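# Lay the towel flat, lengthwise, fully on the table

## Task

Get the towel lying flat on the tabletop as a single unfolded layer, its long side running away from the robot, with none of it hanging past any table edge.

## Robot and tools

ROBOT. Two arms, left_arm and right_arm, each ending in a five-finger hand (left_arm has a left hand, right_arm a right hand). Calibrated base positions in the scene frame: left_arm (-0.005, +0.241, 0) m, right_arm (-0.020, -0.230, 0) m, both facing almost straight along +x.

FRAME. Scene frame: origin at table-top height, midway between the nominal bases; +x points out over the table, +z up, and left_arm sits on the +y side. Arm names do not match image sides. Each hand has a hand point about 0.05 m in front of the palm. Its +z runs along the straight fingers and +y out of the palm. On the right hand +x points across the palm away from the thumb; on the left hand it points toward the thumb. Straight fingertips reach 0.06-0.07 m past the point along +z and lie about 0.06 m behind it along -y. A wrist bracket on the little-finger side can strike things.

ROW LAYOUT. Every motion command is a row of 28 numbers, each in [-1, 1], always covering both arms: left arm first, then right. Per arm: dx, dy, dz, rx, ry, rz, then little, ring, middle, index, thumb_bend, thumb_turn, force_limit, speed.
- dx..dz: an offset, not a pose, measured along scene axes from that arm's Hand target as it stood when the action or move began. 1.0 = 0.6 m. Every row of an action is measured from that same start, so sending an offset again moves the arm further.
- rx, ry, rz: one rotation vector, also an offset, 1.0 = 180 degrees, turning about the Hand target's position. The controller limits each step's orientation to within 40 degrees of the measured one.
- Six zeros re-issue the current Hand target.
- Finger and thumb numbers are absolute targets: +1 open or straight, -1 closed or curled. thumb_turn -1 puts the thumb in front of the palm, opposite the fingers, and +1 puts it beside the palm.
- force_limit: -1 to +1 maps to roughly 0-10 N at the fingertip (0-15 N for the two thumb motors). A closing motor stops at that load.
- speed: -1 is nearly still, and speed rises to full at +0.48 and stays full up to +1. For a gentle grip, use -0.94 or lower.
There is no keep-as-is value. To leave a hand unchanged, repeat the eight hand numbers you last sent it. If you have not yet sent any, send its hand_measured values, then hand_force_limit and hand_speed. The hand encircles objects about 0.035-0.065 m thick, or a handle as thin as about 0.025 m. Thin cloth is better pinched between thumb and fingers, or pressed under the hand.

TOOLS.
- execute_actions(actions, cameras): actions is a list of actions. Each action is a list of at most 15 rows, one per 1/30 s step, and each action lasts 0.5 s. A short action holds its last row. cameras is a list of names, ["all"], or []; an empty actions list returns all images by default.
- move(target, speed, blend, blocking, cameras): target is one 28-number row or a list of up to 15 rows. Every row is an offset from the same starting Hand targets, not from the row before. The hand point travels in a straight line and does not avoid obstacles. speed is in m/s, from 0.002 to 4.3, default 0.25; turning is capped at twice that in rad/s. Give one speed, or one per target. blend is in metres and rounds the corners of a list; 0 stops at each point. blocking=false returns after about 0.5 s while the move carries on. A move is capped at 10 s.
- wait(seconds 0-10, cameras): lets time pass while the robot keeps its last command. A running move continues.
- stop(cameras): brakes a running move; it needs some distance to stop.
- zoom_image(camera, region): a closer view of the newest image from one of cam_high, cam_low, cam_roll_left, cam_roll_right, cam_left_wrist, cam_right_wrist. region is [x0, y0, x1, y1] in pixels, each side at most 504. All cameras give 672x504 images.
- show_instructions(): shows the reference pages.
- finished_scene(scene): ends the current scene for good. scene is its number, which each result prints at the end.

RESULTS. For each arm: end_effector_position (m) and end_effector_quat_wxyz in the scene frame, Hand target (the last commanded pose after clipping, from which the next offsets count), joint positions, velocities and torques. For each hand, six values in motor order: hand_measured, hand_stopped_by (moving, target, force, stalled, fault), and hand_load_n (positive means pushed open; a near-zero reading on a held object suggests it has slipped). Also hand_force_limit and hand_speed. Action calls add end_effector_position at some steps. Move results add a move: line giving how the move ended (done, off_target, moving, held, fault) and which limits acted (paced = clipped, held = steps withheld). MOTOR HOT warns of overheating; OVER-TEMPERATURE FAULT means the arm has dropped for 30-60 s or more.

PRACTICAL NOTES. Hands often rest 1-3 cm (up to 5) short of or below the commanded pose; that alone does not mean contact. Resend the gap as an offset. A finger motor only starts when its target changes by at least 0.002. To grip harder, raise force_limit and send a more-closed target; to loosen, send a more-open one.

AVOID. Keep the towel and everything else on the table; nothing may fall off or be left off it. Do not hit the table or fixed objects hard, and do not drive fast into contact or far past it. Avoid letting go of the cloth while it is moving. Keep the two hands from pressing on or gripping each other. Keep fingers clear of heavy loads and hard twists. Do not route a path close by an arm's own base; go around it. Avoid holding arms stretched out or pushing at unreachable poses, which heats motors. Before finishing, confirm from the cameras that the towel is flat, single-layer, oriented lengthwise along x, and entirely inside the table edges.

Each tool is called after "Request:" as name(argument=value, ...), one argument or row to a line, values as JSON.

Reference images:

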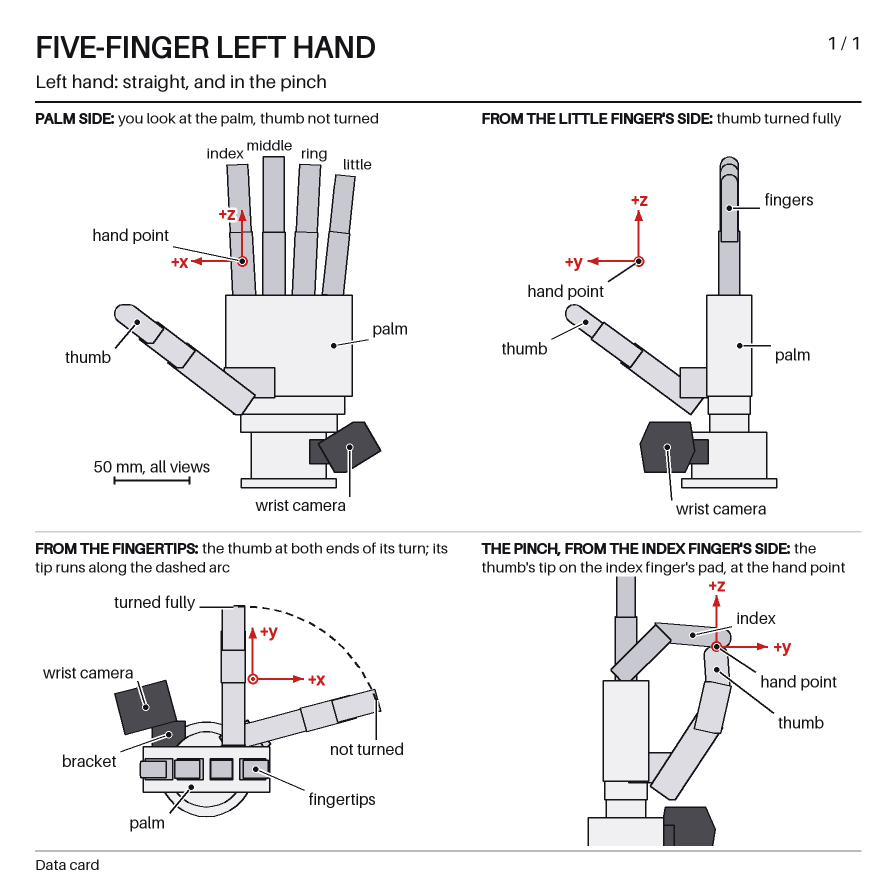

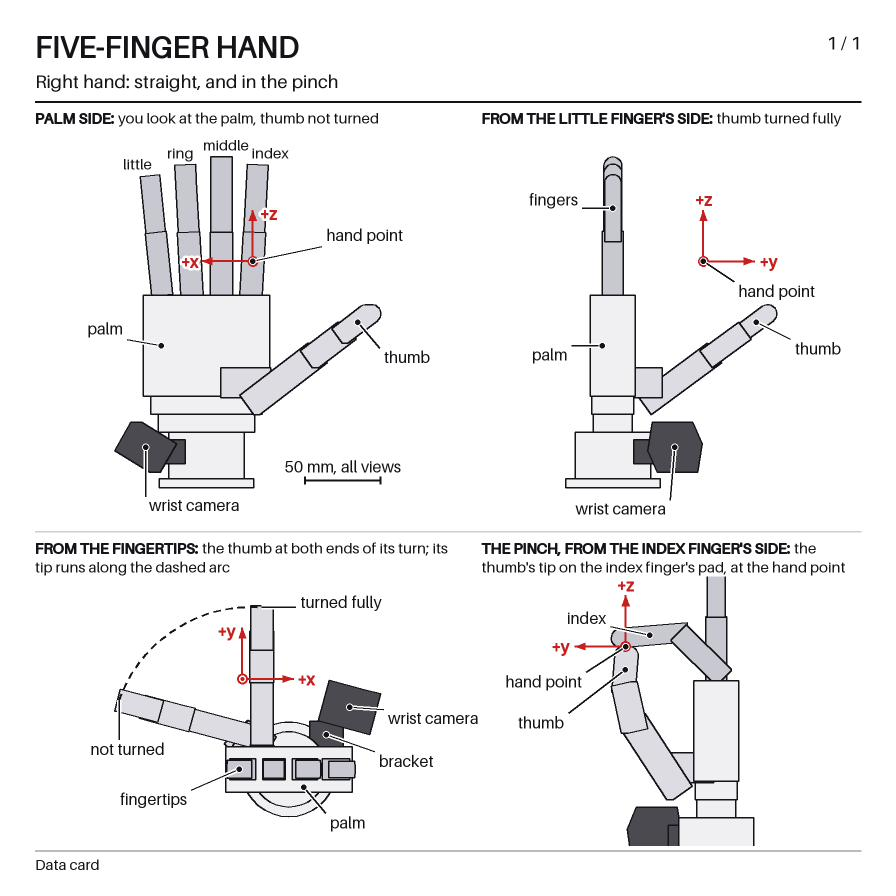

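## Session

Request:
execute_actions(
  actions=[],
)

Request:
zoom_image(
  camera="cam_high",
  region=[200, 150, 440, 390],
)

Request:
zoom_image(
  camera="cam_low",
  region=[260, 210, 460, 330],
)

Request:
zoom_image(
  camera="cam_roll_left",
  region=[180, 230, 460, 310],
)

Request:
zoom_image(
  camera="cam_roll_right",
  region=[230, 230, 500, 310],
)

Scene clock: 0.00 s.
left_arm: end_effector_position=(+0.5858, +0.2656, +0.3700) hand_measured=(+1.000, +1.000, +1.000, +1.000, +1.000, +1.000) hand_load_n=(+0.0, +0.0, +0.0, +0.0, +0.0, +0.0) hand_stopped_by=(target, target, target, target, target, target) hand_force_limit=0.00 hand_speed=-0.80 end_effector_quat_wxyz=(+0.259, +0.784, -0.276, +0.492) | right_arm: end_effector_position=(+0.7312, -0.1885, +0.2583) hand_measured=(+1.000, +1.000, +1.000, +1.000, +1.000, +1.000) hand_load_n=(+0.0, +0.0, +0.0, +0.0, +0.0, +0.0) hand_stopped_by=(target, target, target, target, target, target) hand_force_limit=0.00 hand_speed=-0.80 end_effector_quat_wxyz=(+0.399, +0.827, -0.122, +0.376)
Joint positions: left_arm=[0.379 1.629 1.523 -0.76 1.048 -0.922] | right_arm=[0.324 2.258 2.272 -0.999 1.073 -1.315]
Joint velocities: within noise
Joint torques (N m): no reading
Heat: left arm: hottest elbow 30 °C; right arm: hottest elbow 32 °C.
Hand target: left_arm +0.5902, +0.2675, +0.3747; +0.255, +0.781, -0.279, +0.497 | right_arm +0.7347, -0.1874, +0.2637; +0.396, +0.825, -0.127, +0.383

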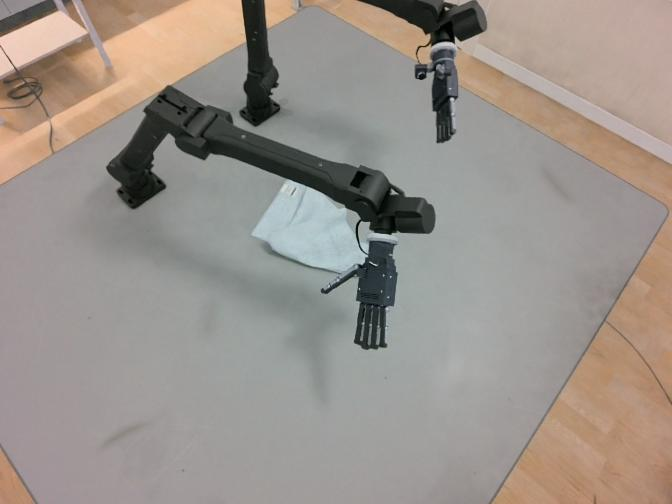

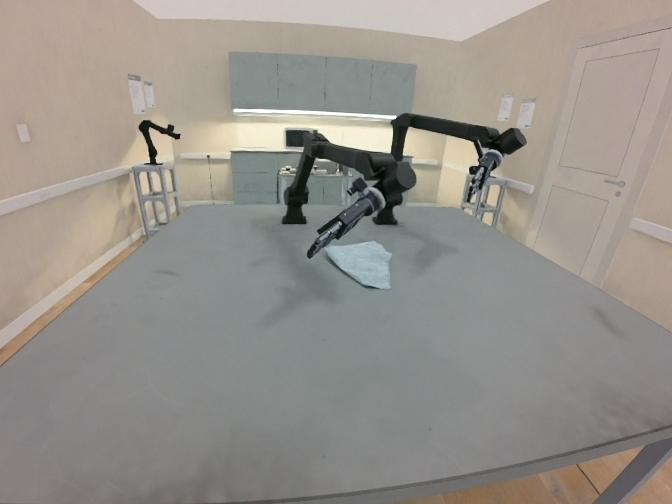

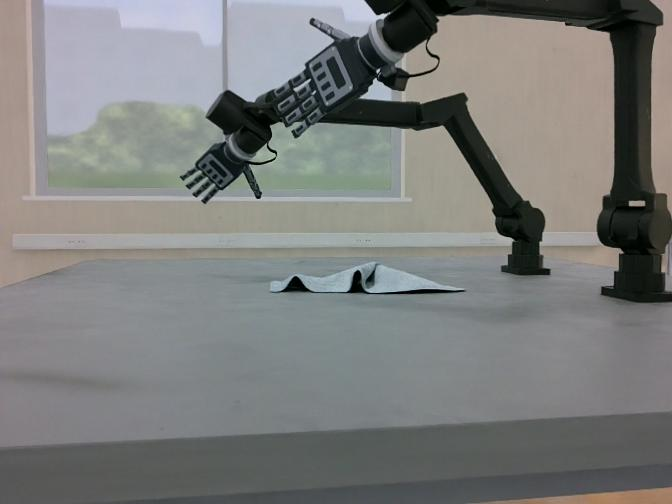

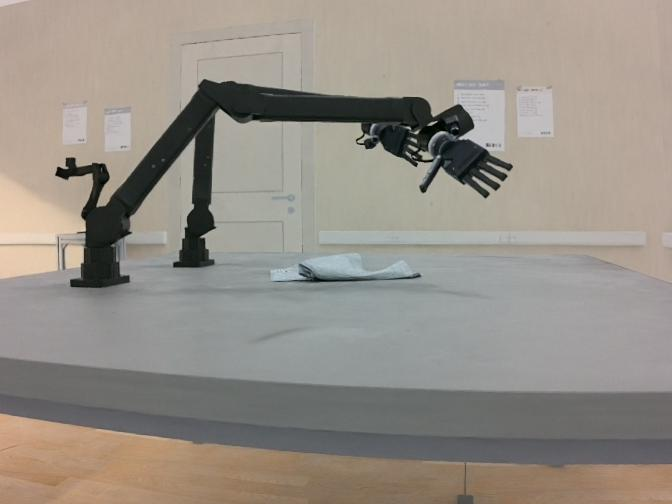

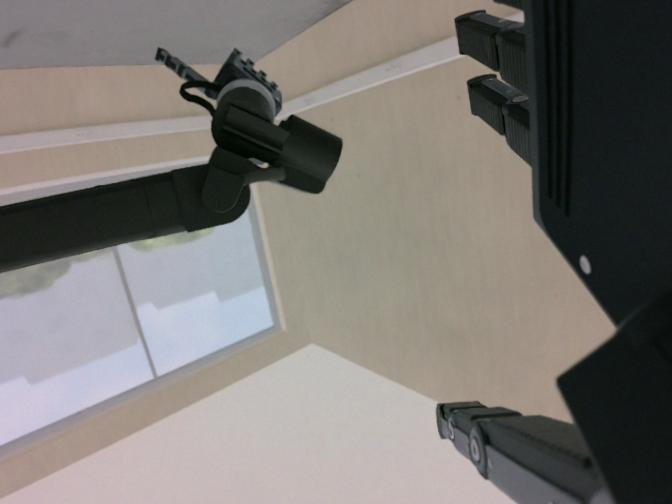

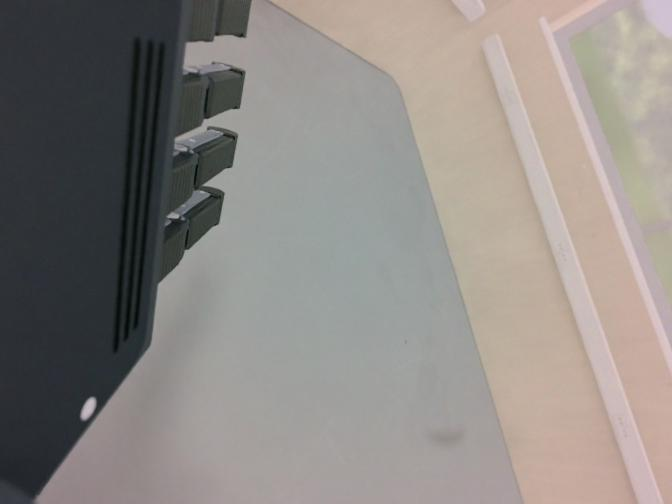

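Scaled by 2.100.

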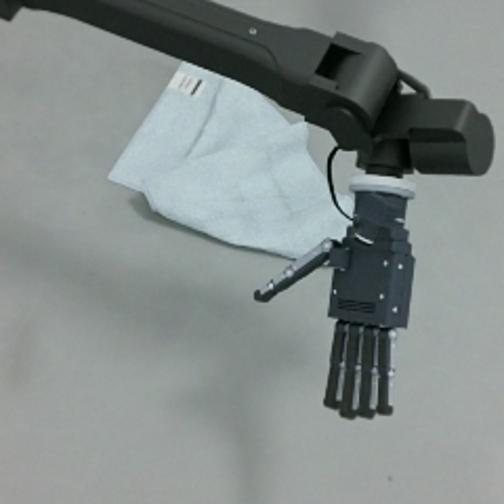

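Scaled by 2.520.

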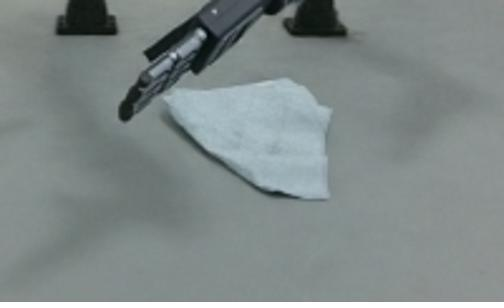

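Scaled by 1.800.

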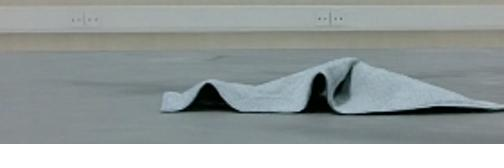

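Scaled by 1.867.

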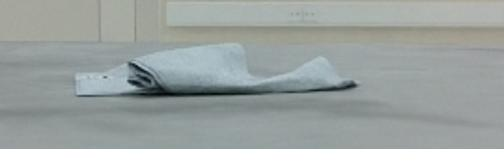

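Request:
move(
  target=[-0.384,-0.079,0.042,0.4304,-0.0662,-0.1052,1,1,0,0,-0.6,-1,0.3,0,-0.641,-0.021,0.227,0.5008,-0.1742,-0.2009,1,1,0,0,-0.6,-1,0.3,0],
  cameras=["all"],
)

Request:
zoom_image(
  camera="cam_high",
  region=[220, 150, 400, 330],
)

Scene clock: 18.33 s.
left_arm: end_effector_position=(+0.3657, +0.2221, +0.4031) hand_measured=(+1.000, +1.000, +0.000, +0.000, -0.600, -1.000) hand_load_n=(+0.0, +0.0, +0.0, +0.0, +0.0, +0.0) hand_stopped_by=(target, target, target, target, target, target) hand_force_limit=0.30 hand_speed=0.00 end_effector_quat_wxyz=(-0.246, +0.668, -0.658, +0.247) | right_arm: end_effector_position=(+0.3464, -0.1969, +0.4013) hand_measured=(+1.000, +1.000, +0.000, +0.000, -0.600, -1.000) hand_load_n=(+0.0, +0.0, +0.0, +0.0, +0.0, +0.0) hand_stopped_by=(target, target, target, target, target, target) hand_force_limit=0.30 hand_speed=0.00 end_effector_quat_wxyz=(-0.238, +0.674, -0.658, +0.239)
Joint positions: left_arm=[0.031 1.046 1.458 -1.271 0.023 0.018] | right_arm=[0.017 1.053 1.468 -1.297 0 -0.015]
Joint torques (N m): left_arm=[-0.85 -4.6 8.91 0.85 -0.07 0] | right_arm=[-0.85 -4.84 7.45 2.43 -0.09 0.07]
Heat: left arm: hottest elbow 33 °C; right arm: hottest elbow 34 °C.
Hand target: left_arm +0.3598, +0.2201, +0.3998; -0.242, +0.664, -0.665, +0.241 | right_arm +0.3501, -0.1999, +0.4000; -0.243, +0.664, -0.665, +0.242
Off the commanded pose: left_arm 0.007 m, 1 deg | right_arm 0.005 m, 2 deg.
move: done

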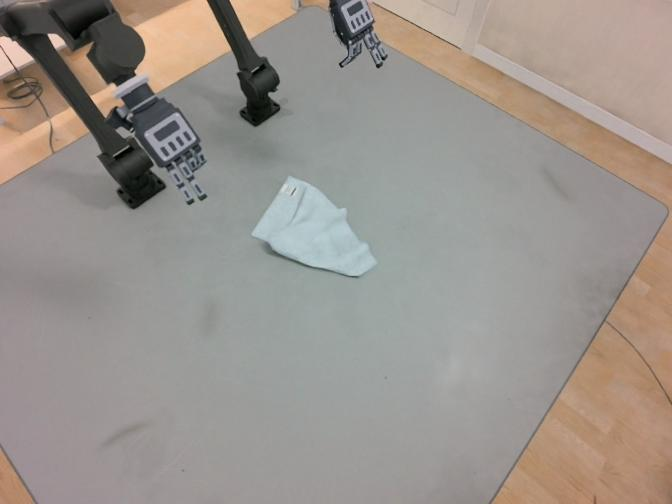

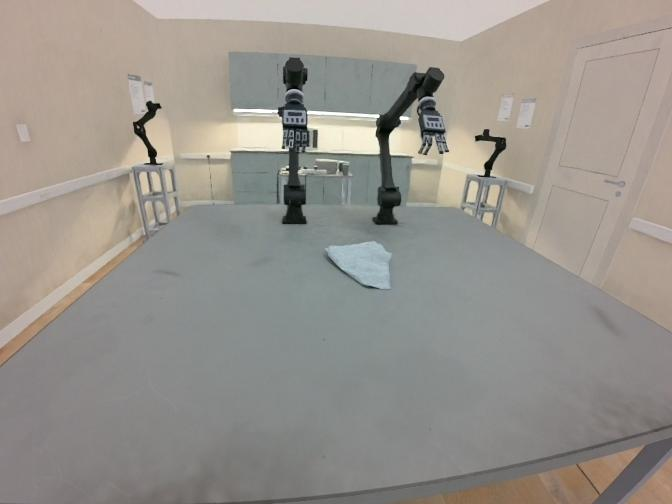

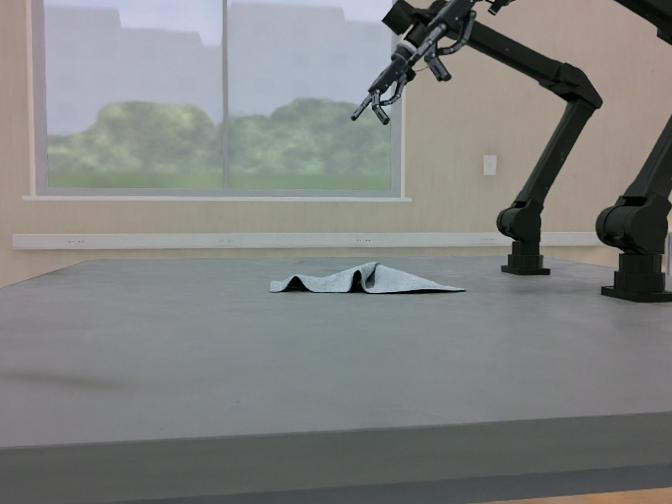

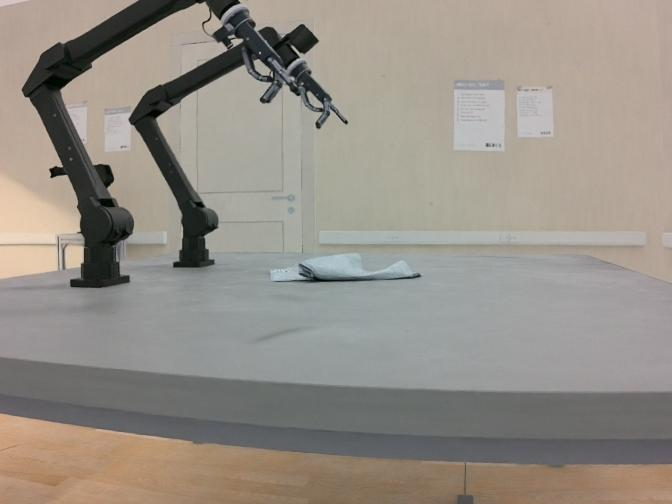

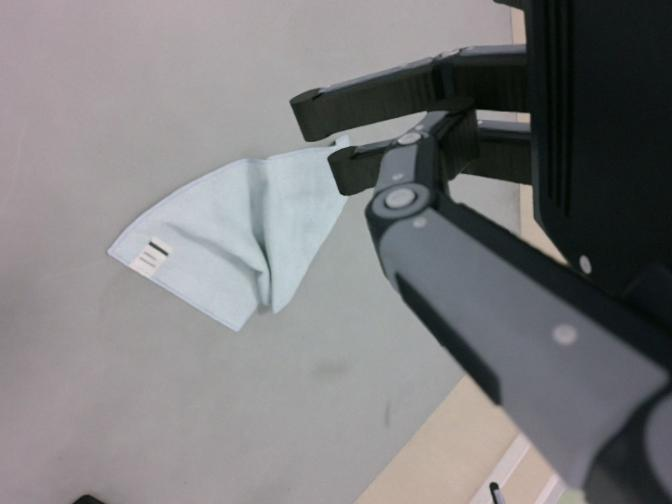

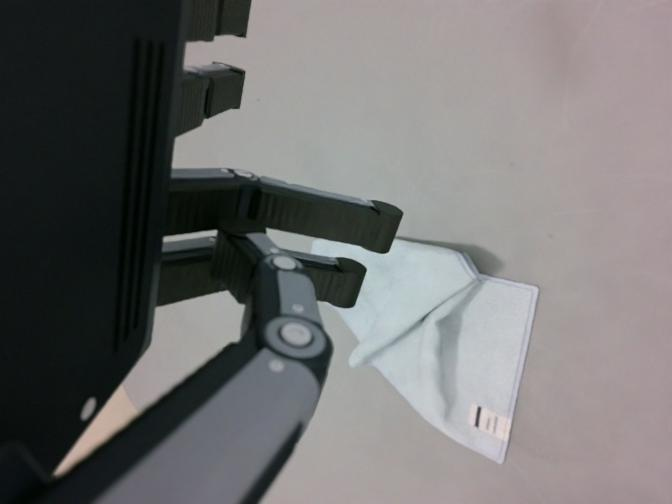

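Scaled by 2.800.

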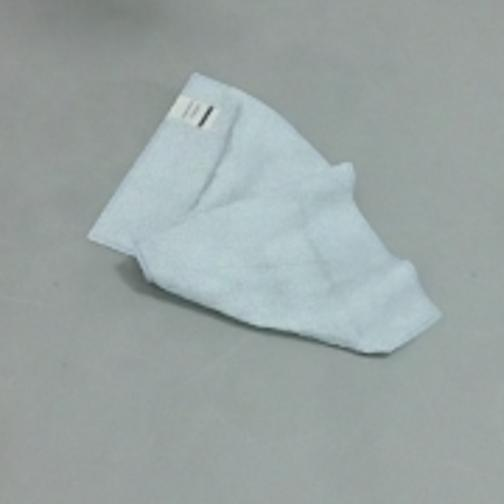

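Request:
zoom_image(
  camera="cam_left_wrist",
  region=[90, 110, 370, 350],
)

Request:
zoom_image(
  camera="cam_right_wrist",
  region=[290, 210, 570, 480],
)

Scaled by 1.800.

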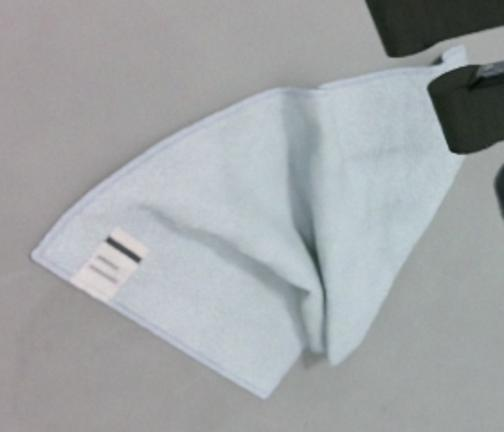

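Scaled by 1.800.

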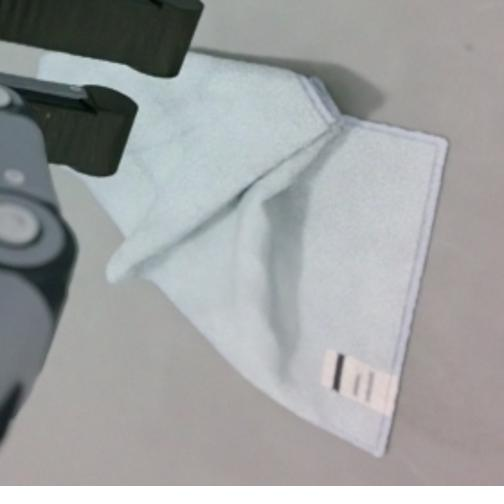

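Request:
move(
  target=[0.3,-0.1,-0.12,0,0,0,1,1,1,1,-0.6,-1,0.3,0,0.25,-0.15,-0.12,0,0,0,1,1,1,1,-0.6,-1,0.3,0],
  cameras=["all"],
)

Request:
zoom_image(
  camera="cam_right_wrist",
  region=[230, 130, 672, 504],
)

Request:
zoom_image(
  camera="cam_left_wrist",
  region=[0, 130, 420, 504],
)

Scene clock: 54.33 s.
left_arm: end_effector_position=(+0.5223, +0.1651, +0.3126) hand_measured=(+1.000, +1.000, +1.000, +1.000, -0.600, -1.000) hand_load_n=(+0.0, +0.0, +0.0, +0.0, +0.0, +0.0) hand_stopped_by=(target, target, target, target, target, target) hand_force_limit=0.30 hand_speed=0.00 end_effector_quat_wxyz=(-0.230, +0.668, -0.671, +0.225) | right_arm: end_effector_position=(+0.4833, -0.2819, +0.3027) hand_measured=(+1.000, +1.000, +1.000, +1.000, -0.600, -1.000) hand_load_n=(+0.0, +0.0, +0.0, +0.0, +0.0, +0.0) hand_stopped_by=(target, target, target, target, target, target) hand_force_limit=0.30 hand_speed=0.00 end_effector_quat_wxyz=(-0.227, +0.668, -0.676, +0.215)
Joint positions: left_arm=[-0.112 1.429 1.553 -1.043 -0.067 -0.073] | right_arm=[-0.187 1.393 1.495 -1.049 -0.127 -0.141]
Joint torques (N m): left_arm=[-0.73 -8.23 14 1.85 -0.14 -0.16] | right_arm=[-0.62 -9.76 13.15 2.26 -0.14 -0.22]
Heat: left arm: hottest elbow 33 °C; right arm: hottest elbow 35 °C.
Hand target: left_arm +0.5398, +0.1600, +0.3278; -0.242, +0.664, -0.665, +0.241 | right_arm +0.5001, -0.2900, +0.3279; -0.242, +0.664, -0.665, +0.242
Off the commanded pose: left_arm 0.024 m, 2 deg | right_arm 0.031 m, 4 deg.
move: off_target (left_arm, right_arm)

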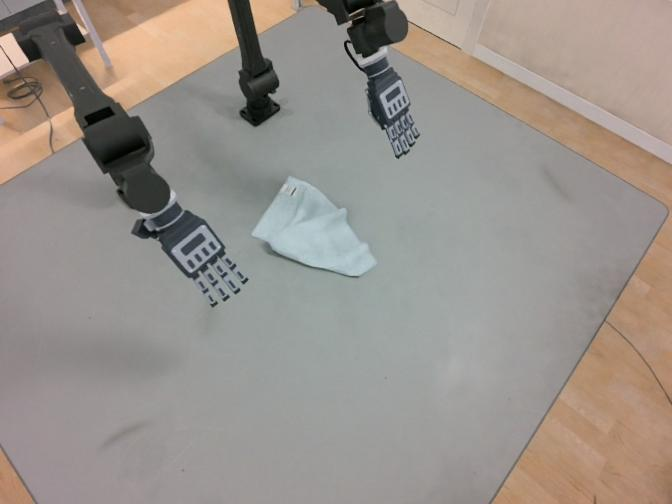

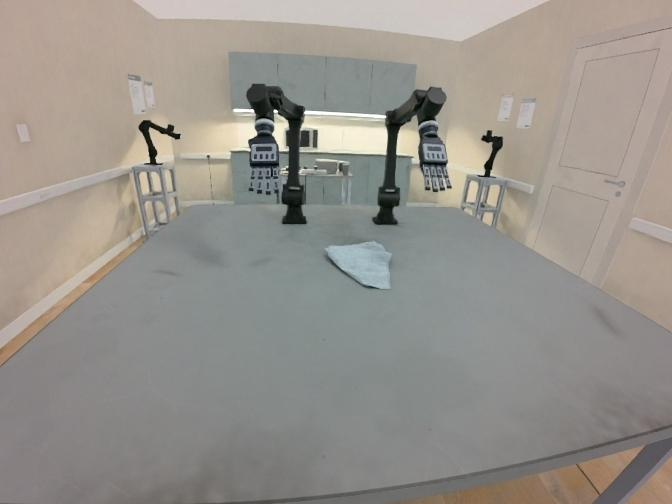

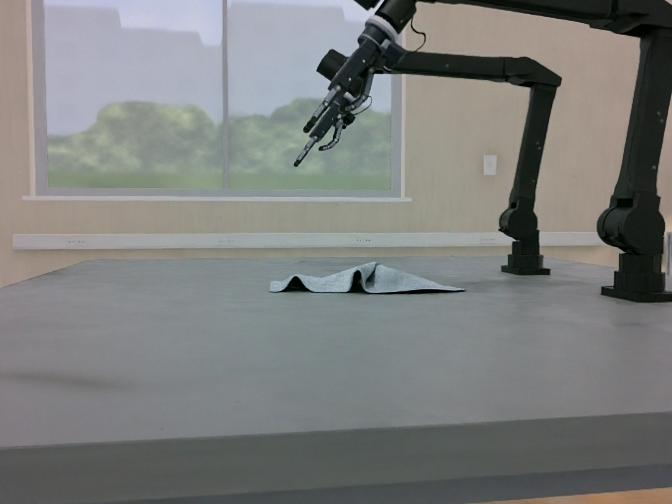

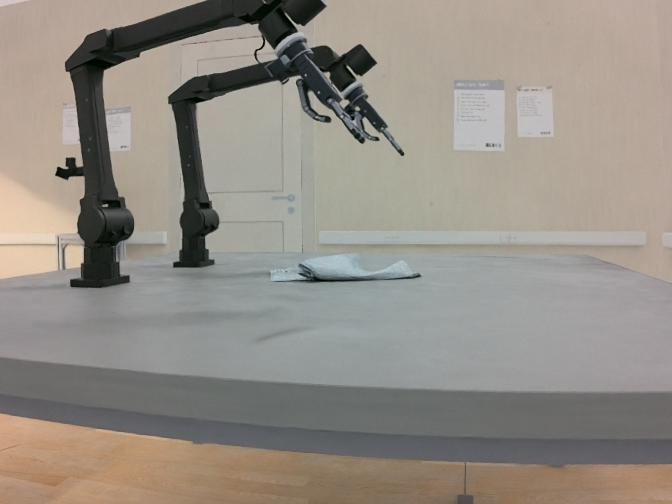

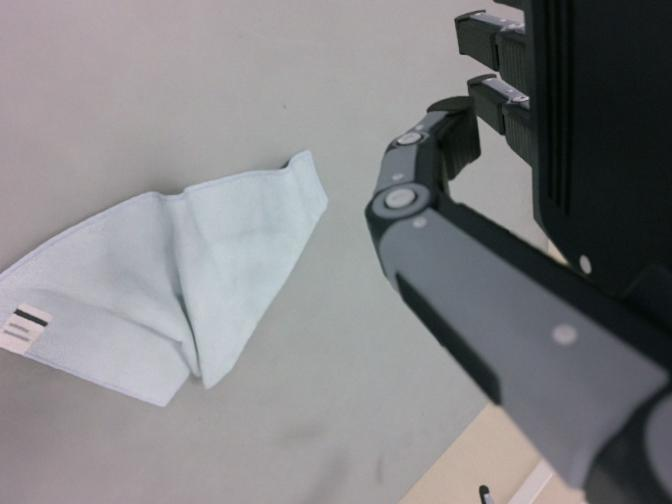

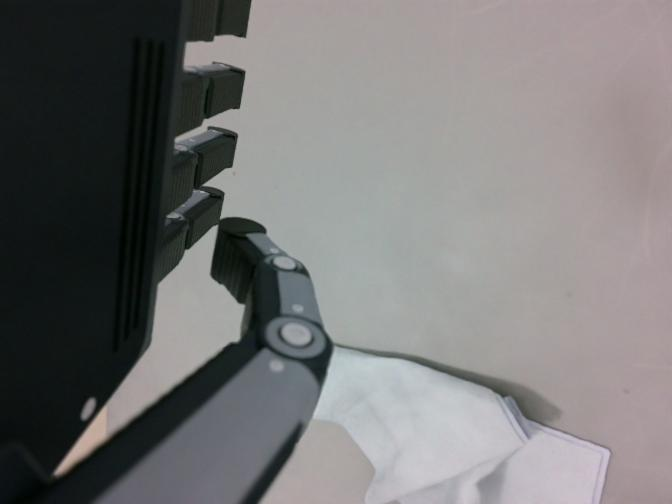

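Scaled by 1.140.

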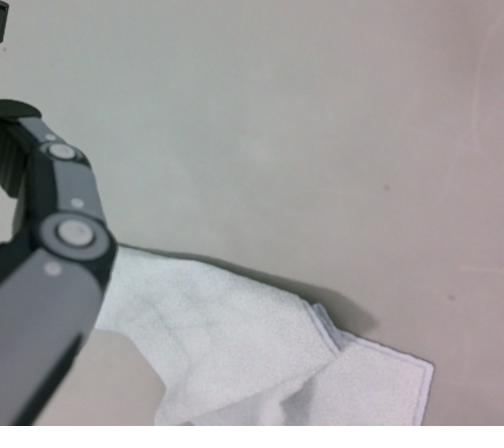

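Scaled by 1.200.

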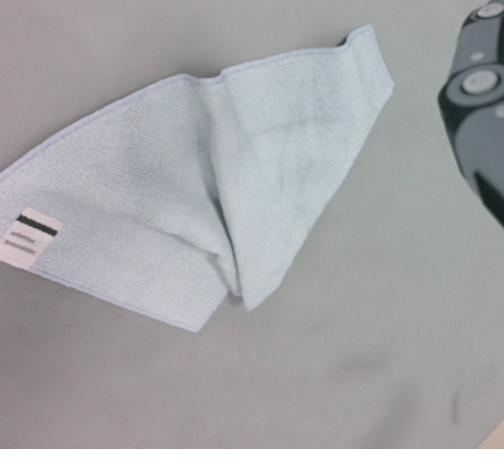

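Request:
move(
  target=[-0.3,0.18,0,0,-0.1,0,1,1,1,1,-0.6,-1,0.3,0,0.033,0.417,-0.37,0,-0.194,0,1,1,0.2,0.2,0.22,-1,0.3,0],
  speed=0.2,
  cameras=["cam_high","cam_right_wrist","cam_roll_right"],
)

Scene clock: 128.07 s.
left_arm: end_effector_position=(+0.3582, +0.2647, +0.3266) hand_measured=(+1.000, +1.000, +1.000, +1.000, -0.600, -1.000) hand_load_n=(+0.5, +0.0, +0.0, +0.0, +0.0, +0.0) hand_stopped_by=(target, target, target, target, target, target) hand_force_limit=0.30 hand_speed=0.00 end_effector_quat_wxyz=(-0.334, +0.623, -0.620, +0.340) | right_arm: end_effector_position=(+0.5214, -0.0442, +0.1140) hand_measured=(+1.000, +1.000, +0.200, +0.200, +0.220, -1.000) hand_load_n=(+0.0, +0.0, +0.0, +0.0, +0.0, +0.0) hand_stopped_by=(target, target, target, target, target, target) hand_force_limit=0.30 hand_speed=0.00 end_effector_quat_wxyz=(-0.429, +0.559, -0.561, +0.433)
Joint positions: left_arm=[0.225 0.792 0.993 -0.791 0.202 0.123] | right_arm=[0.408 1.492 0.705 0.506 0.392 0.108]
Joint torques (N m): left_arm=[0.5 -2.55 9.76 2.33 0.22 -0.02] | right_arm=[0.56 -8.12 6.32 2.97 0.13 -0.01]
Heat: left arm: hottest elbow 37 °C; right arm: hottest elbow 40 °C.
Hand target: left_arm +0.3598, +0.2680, +0.3279; -0.343, +0.619, -0.619, +0.342 | right_arm +0.5198, -0.0397, +0.1058; -0.431, +0.561, -0.561, +0.430
Off the commanded pose: left_arm 0.004 m, 1 deg | right_arm 0.009 m, 0 deg.
move: done
Images, in order (width x height): cam_high 672x504, cam_roll_right 672x504, cam_right_wrist 672x504.

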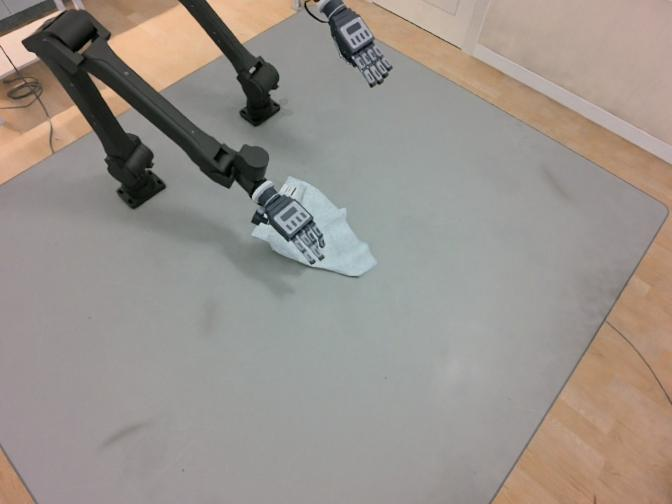

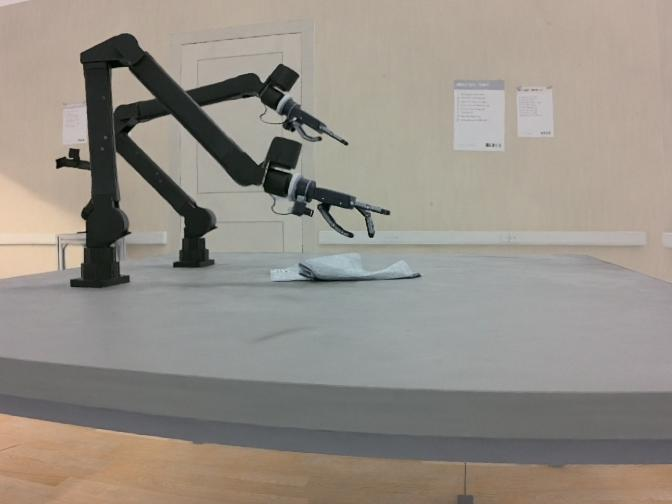

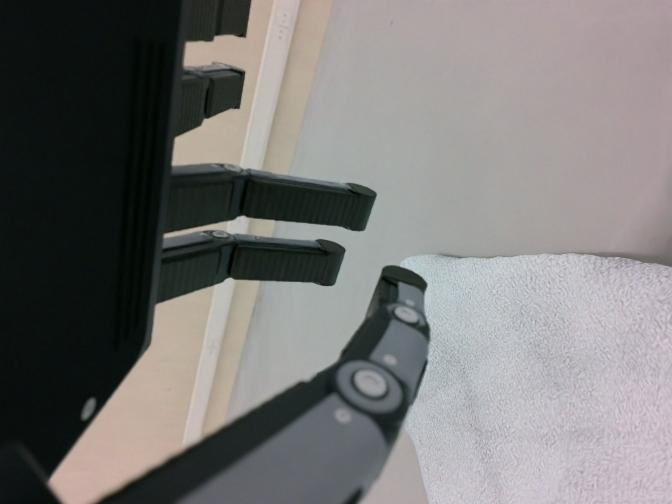

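Request:
move(
  target=[0,0,0,0,0,0,1,1,1,1,-0.6,-1,0.3,0,0.0,0.025,-0.1,0,0,0,1,1,0.2,0.2,0.22,-1,0.3,0],
  speed=0.12,
  cameras=["cam_high","cam_right_wrist","cam_roll_right"],
)

Request:
zoom_image(
  camera="cam_roll_right",
  region=[260, 210, 440, 300],
)

Scene clock: 134.97 s.
left_arm: end_effector_position=(+0.3582, +0.2648, +0.3266) hand_measured=(+1.000, +1.000, +1.000, +1.000, -0.600, -1.000) hand_load_n=(+0.0, +0.0, +0.0, +0.0, +0.0, +0.0) hand_stopped_by=(target, target, target, target, target, target) hand_force_limit=0.30 hand_speed=0.00 end_effector_quat_wxyz=(-0.334, +0.623, -0.620, +0.340) | right_arm: end_effector_position=(+0.5225, -0.0308, +0.0527) hand_measured=(+1.000, +1.000, +0.200, +0.200, +0.220, -1.000) hand_load_n=(+0.0, +0.0, +0.0, +0.0, +0.0, +0.0) hand_stopped_by=(target, target, target, target, target, target) hand_force_limit=0.30 hand_speed=0.00 end_effector_quat_wxyz=(-0.426, +0.561, -0.560, +0.435)
Joint positions: left_arm=[0.225 0.792 0.993 -0.791 0.202 0.123] | right_arm=[0.439 1.666 0.68 0.699 0.425 0.11]
Joint torques (N m): left_arm=[0.38 -2.55 9.74 2.32 0.22 0] | right_arm=[0.73 -9.11 5.26 3 0.13 0.07]
Heat: left arm: hottest elbow 37 °C; right arm: hottest elbow 40 °C.
Hand target: left_arm +0.3598, +0.2680, +0.3279; -0.343, +0.619, -0.619, +0.342 | right_arm +0.5198, -0.0248, +0.0458; -0.431, +0.561, -0.561, +0.430
Off the commanded pose: left_arm 0.004 m, 1 deg | right_arm 0.010 m, 1 deg.
move: done
Images, in order (width x height): cam_high 672x504, cam_roll_right 672x504, cam_right_wrist 672x504.

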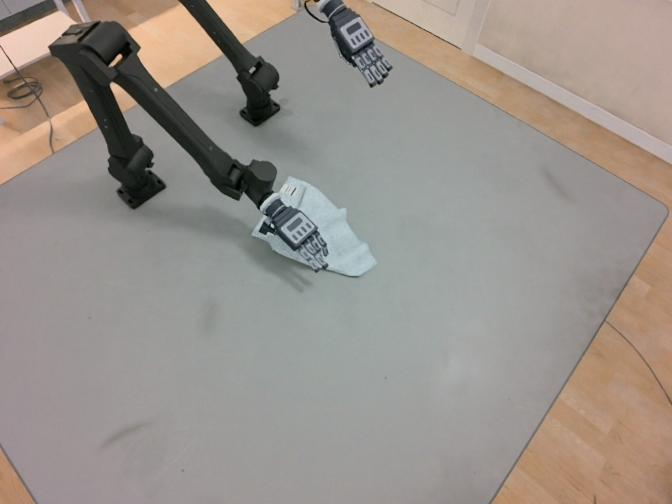

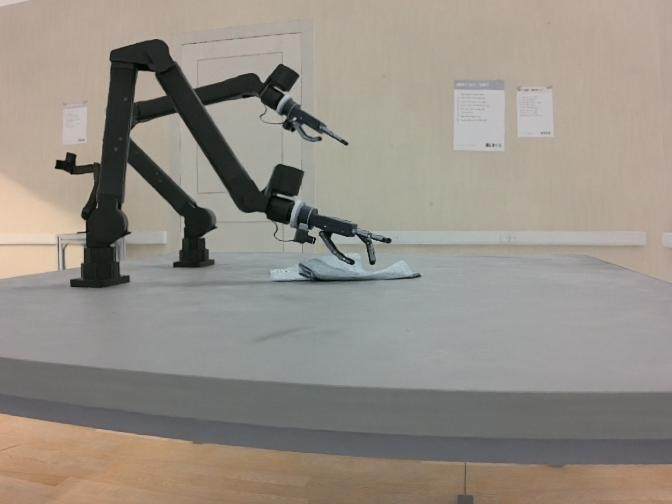

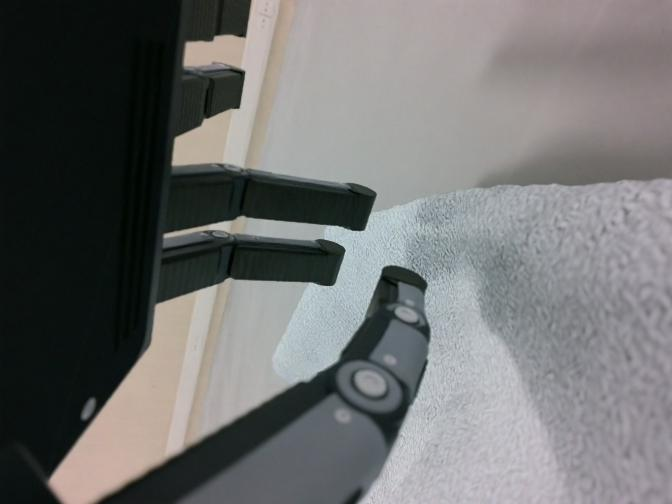

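Scaled by 2.800.

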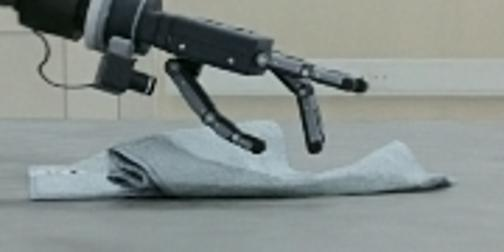

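Request:
move(
  target=[
    [0,0,0,0,0,0,1,1,1,1,-0.6,-1,0.3,0,0.0,0.005,-0.075,0,0,0,1,1,0.2,0.2,0.22,-1,0.3,-0.2],
    [0,0,0,0,0,0,1,1,1,1,-0.6,-1,0.3,0,0.0,0.005,-0.075,0,0,0,1,1,-0.5,-0.5,0.22,-1,0.2,-0.5],
    [0,0,0,0,0,0,1,1,1,1,-0.6,-1,0.3,0,0.0,0.005,-0.065,0,0,0,1,1,-0.55,-0.55,0.22,-1,0.5,-0.5],
  ],
  speed=0.06,
  cameras=["cam_high","cam_right_wrist","cam_roll_right"],
)

Request:
zoom_image(
  camera="cam_roll_right",
  region=[260, 210, 440, 300],
)

Scene clock: 144.50 s.
left_arm: end_effector_position=(+0.3582, +0.2648, +0.3266) hand_measured=(+1.000, +1.000, +1.000, +1.000, -0.600, -1.000) hand_load_n=(-0.5, +0.0, +0.0, +0.0, +0.0, +0.0) hand_stopped_by=(target, target, target, target, target, target) hand_force_limit=0.30 hand_speed=0.00 end_effector_quat_wxyz=(-0.334, +0.623, -0.620, +0.340) | right_arm: end_effector_position=(+0.5312, -0.0256, +0.0290) hand_measured=(+1.000, +1.000, -0.276, -0.370, +0.220, -1.000) hand_load_n=(+0.0, +0.0, +11.5, +11.5, +2.5, -3.5) hand_stopped_by=(target, target, force, force, target, target) hand_force_limit=0.50 hand_speed=-0.50 end_effector_quat_wxyz=(-0.445, +0.544, -0.557, +0.442)
Joint positions: left_arm=[0.225 0.792 0.993 -0.791 0.202 0.123] | right_arm=[0.443 1.781 0.68 0.864 0.433 0.115]
Joint torques (N m): left_arm=[0.44 -2.55 9.74 2.33 0.21 0] | right_arm=[0.91 -9.52 3.96 1.26 0.05 0.04]
Heat: left arm: hottest elbow 36 °C; right arm: hottest elbow 39 °C.
Hand target: left_arm +0.3598, +0.2680, +0.3279; -0.343, +0.619, -0.619, +0.342 | right_arm +0.5198, -0.0217, +0.0069; -0.431, +0.561, -0.561, +0.430
Off the commanded pose: left_arm 0.004 m, 1 deg | right_arm 0.025 m, 3 deg.
move: off_target (right_arm); target 2's new numbers were sent with right_arm's hand 0.029 m and 2 deg from that target; target 3's new numbers were sent with right_arm's hand 0.025 m and 3 deg from that target
Images, in order (width x height): cam_high 672x504, cam_roll_right 672x504, cam_right_wrist 672x504.

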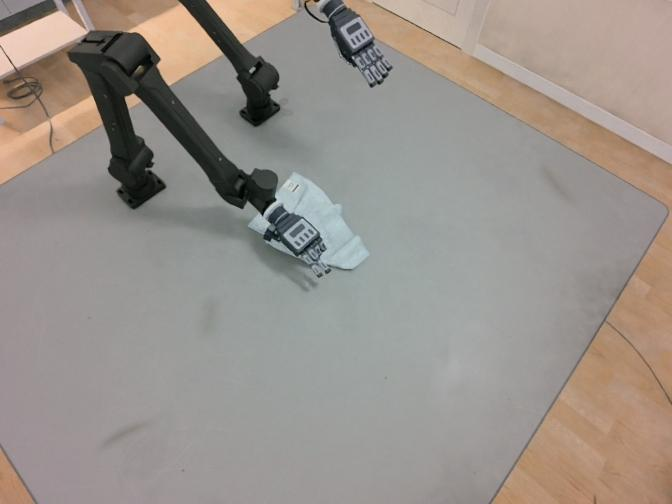

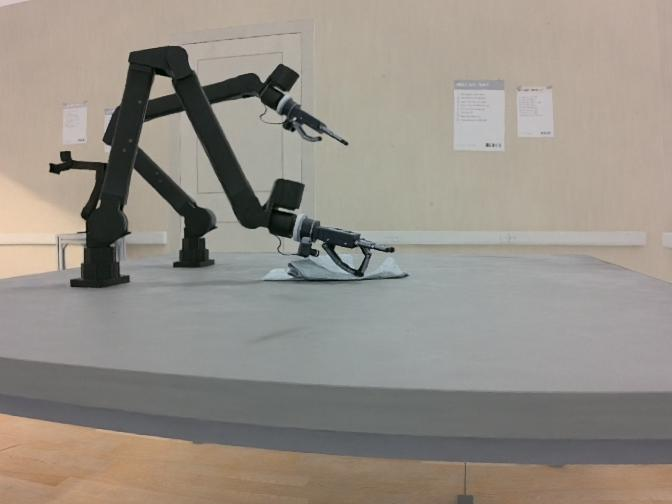

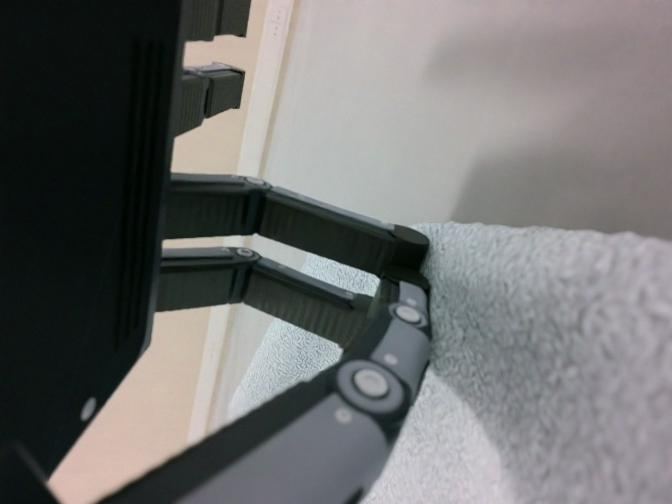

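Scaled by 2.800.

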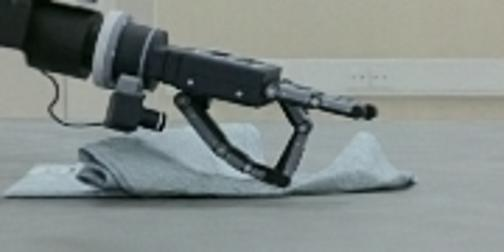

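Request:
move(
  target=[0,0,0,0,0,0,1,1,1,1,-0.6,-1,0.3,0,0.0,0.0,0.12,0,0,0,1,1,-0.55,-0.55,0.22,-1,0.5,-0.5],
  speed=0.06,
  cameras=["cam_high","cam_right_wrist","cam_roll_right"],
)

Request:
zoom_image(
  camera="cam_roll_right",
  region=[260, 210, 440, 300],
)

Scene clock: 151.03 s.
left_arm: end_effector_position=(+0.3582, +0.2648, +0.3266) hand_measured=(+1.000, +1.000, +1.000, +1.000, -0.600, -1.000) hand_load_n=(+0.0, +0.0, +0.0, +0.0, +0.0, +0.0) hand_stopped_by=(target, target, target, target, target, target) hand_force_limit=0.30 hand_speed=0.00 end_effector_quat_wxyz=(-0.334, +0.623, -0.620, +0.340) | right_arm: end_effector_position=(+0.5163, -0.0318, +0.0662) hand_measured=(+1.000, +1.000, -0.276, -0.370, +0.220, -1.000) hand_load_n=(+0.0, +0.0, +11.5, +11.5, +2.5, -4.0) hand_stopped_by=(target, target, force, force, target, target) hand_force_limit=0.50 hand_speed=-0.50 end_effector_quat_wxyz=(-0.419, +0.565, -0.564, +0.433)
Joint positions: left_arm=[0.225 0.792 0.993 -0.791 0.202 0.123] | right_arm=[0.445 1.61 0.68 0.623 0.433 0.116]
Joint torques (N m): left_arm=[0.5 -2.61 9.74 2.3 0.22 0] | right_arm=[0.85 -10.93 7.34 1.51 0.07 0.04]
Heat: left arm: hottest elbow 36 °C; right arm: hottest elbow 38 °C.
Hand target: left_arm +0.3598, +0.2680, +0.3279; -0.343, +0.619, -0.619, +0.342 | right_arm +0.5199, -0.0217, +0.0789; -0.431, +0.561, -0.561, +0.430
Off the commanded pose: left_arm 0.004 m, 1 deg | right_arm 0.017 m, 1 deg.
move: off_target (right_arm)
Images, in order (width x height): cam_high 672x504, cam_roll_right 672x504, cam_right_wrist 672x504.

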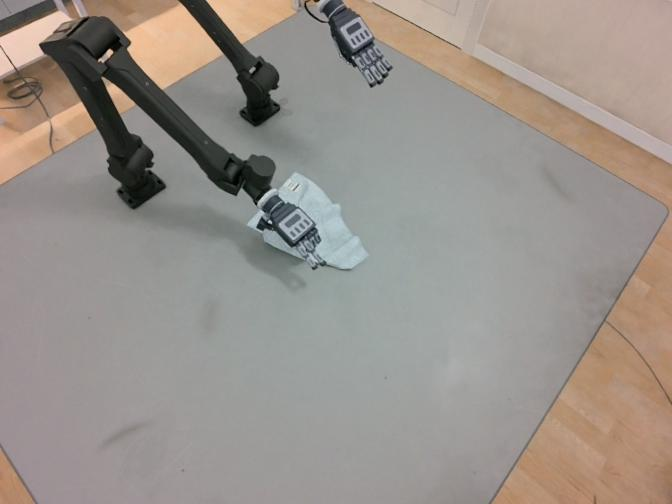

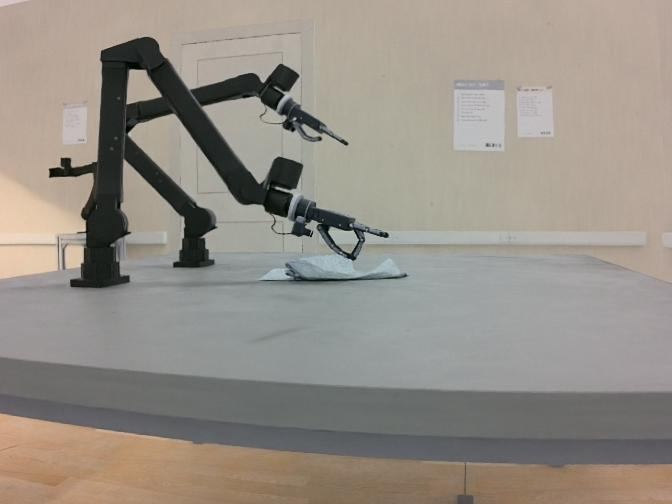

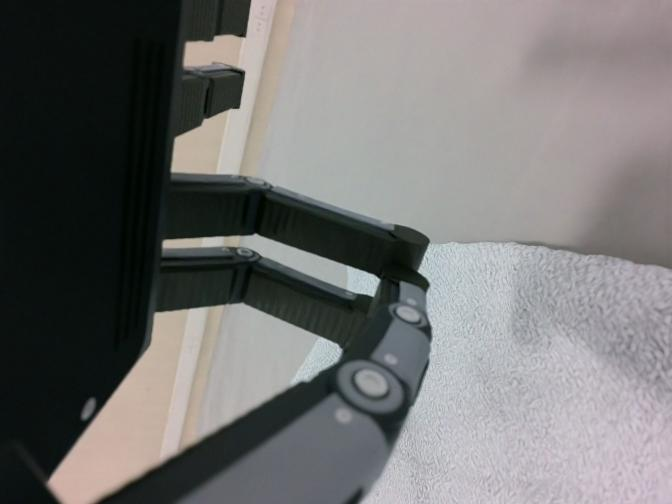

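Scaled by 2.800.

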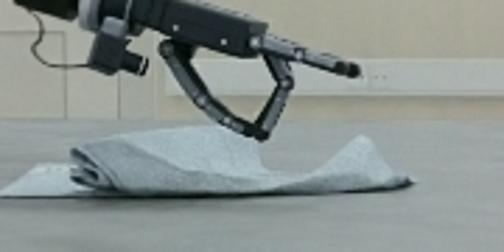

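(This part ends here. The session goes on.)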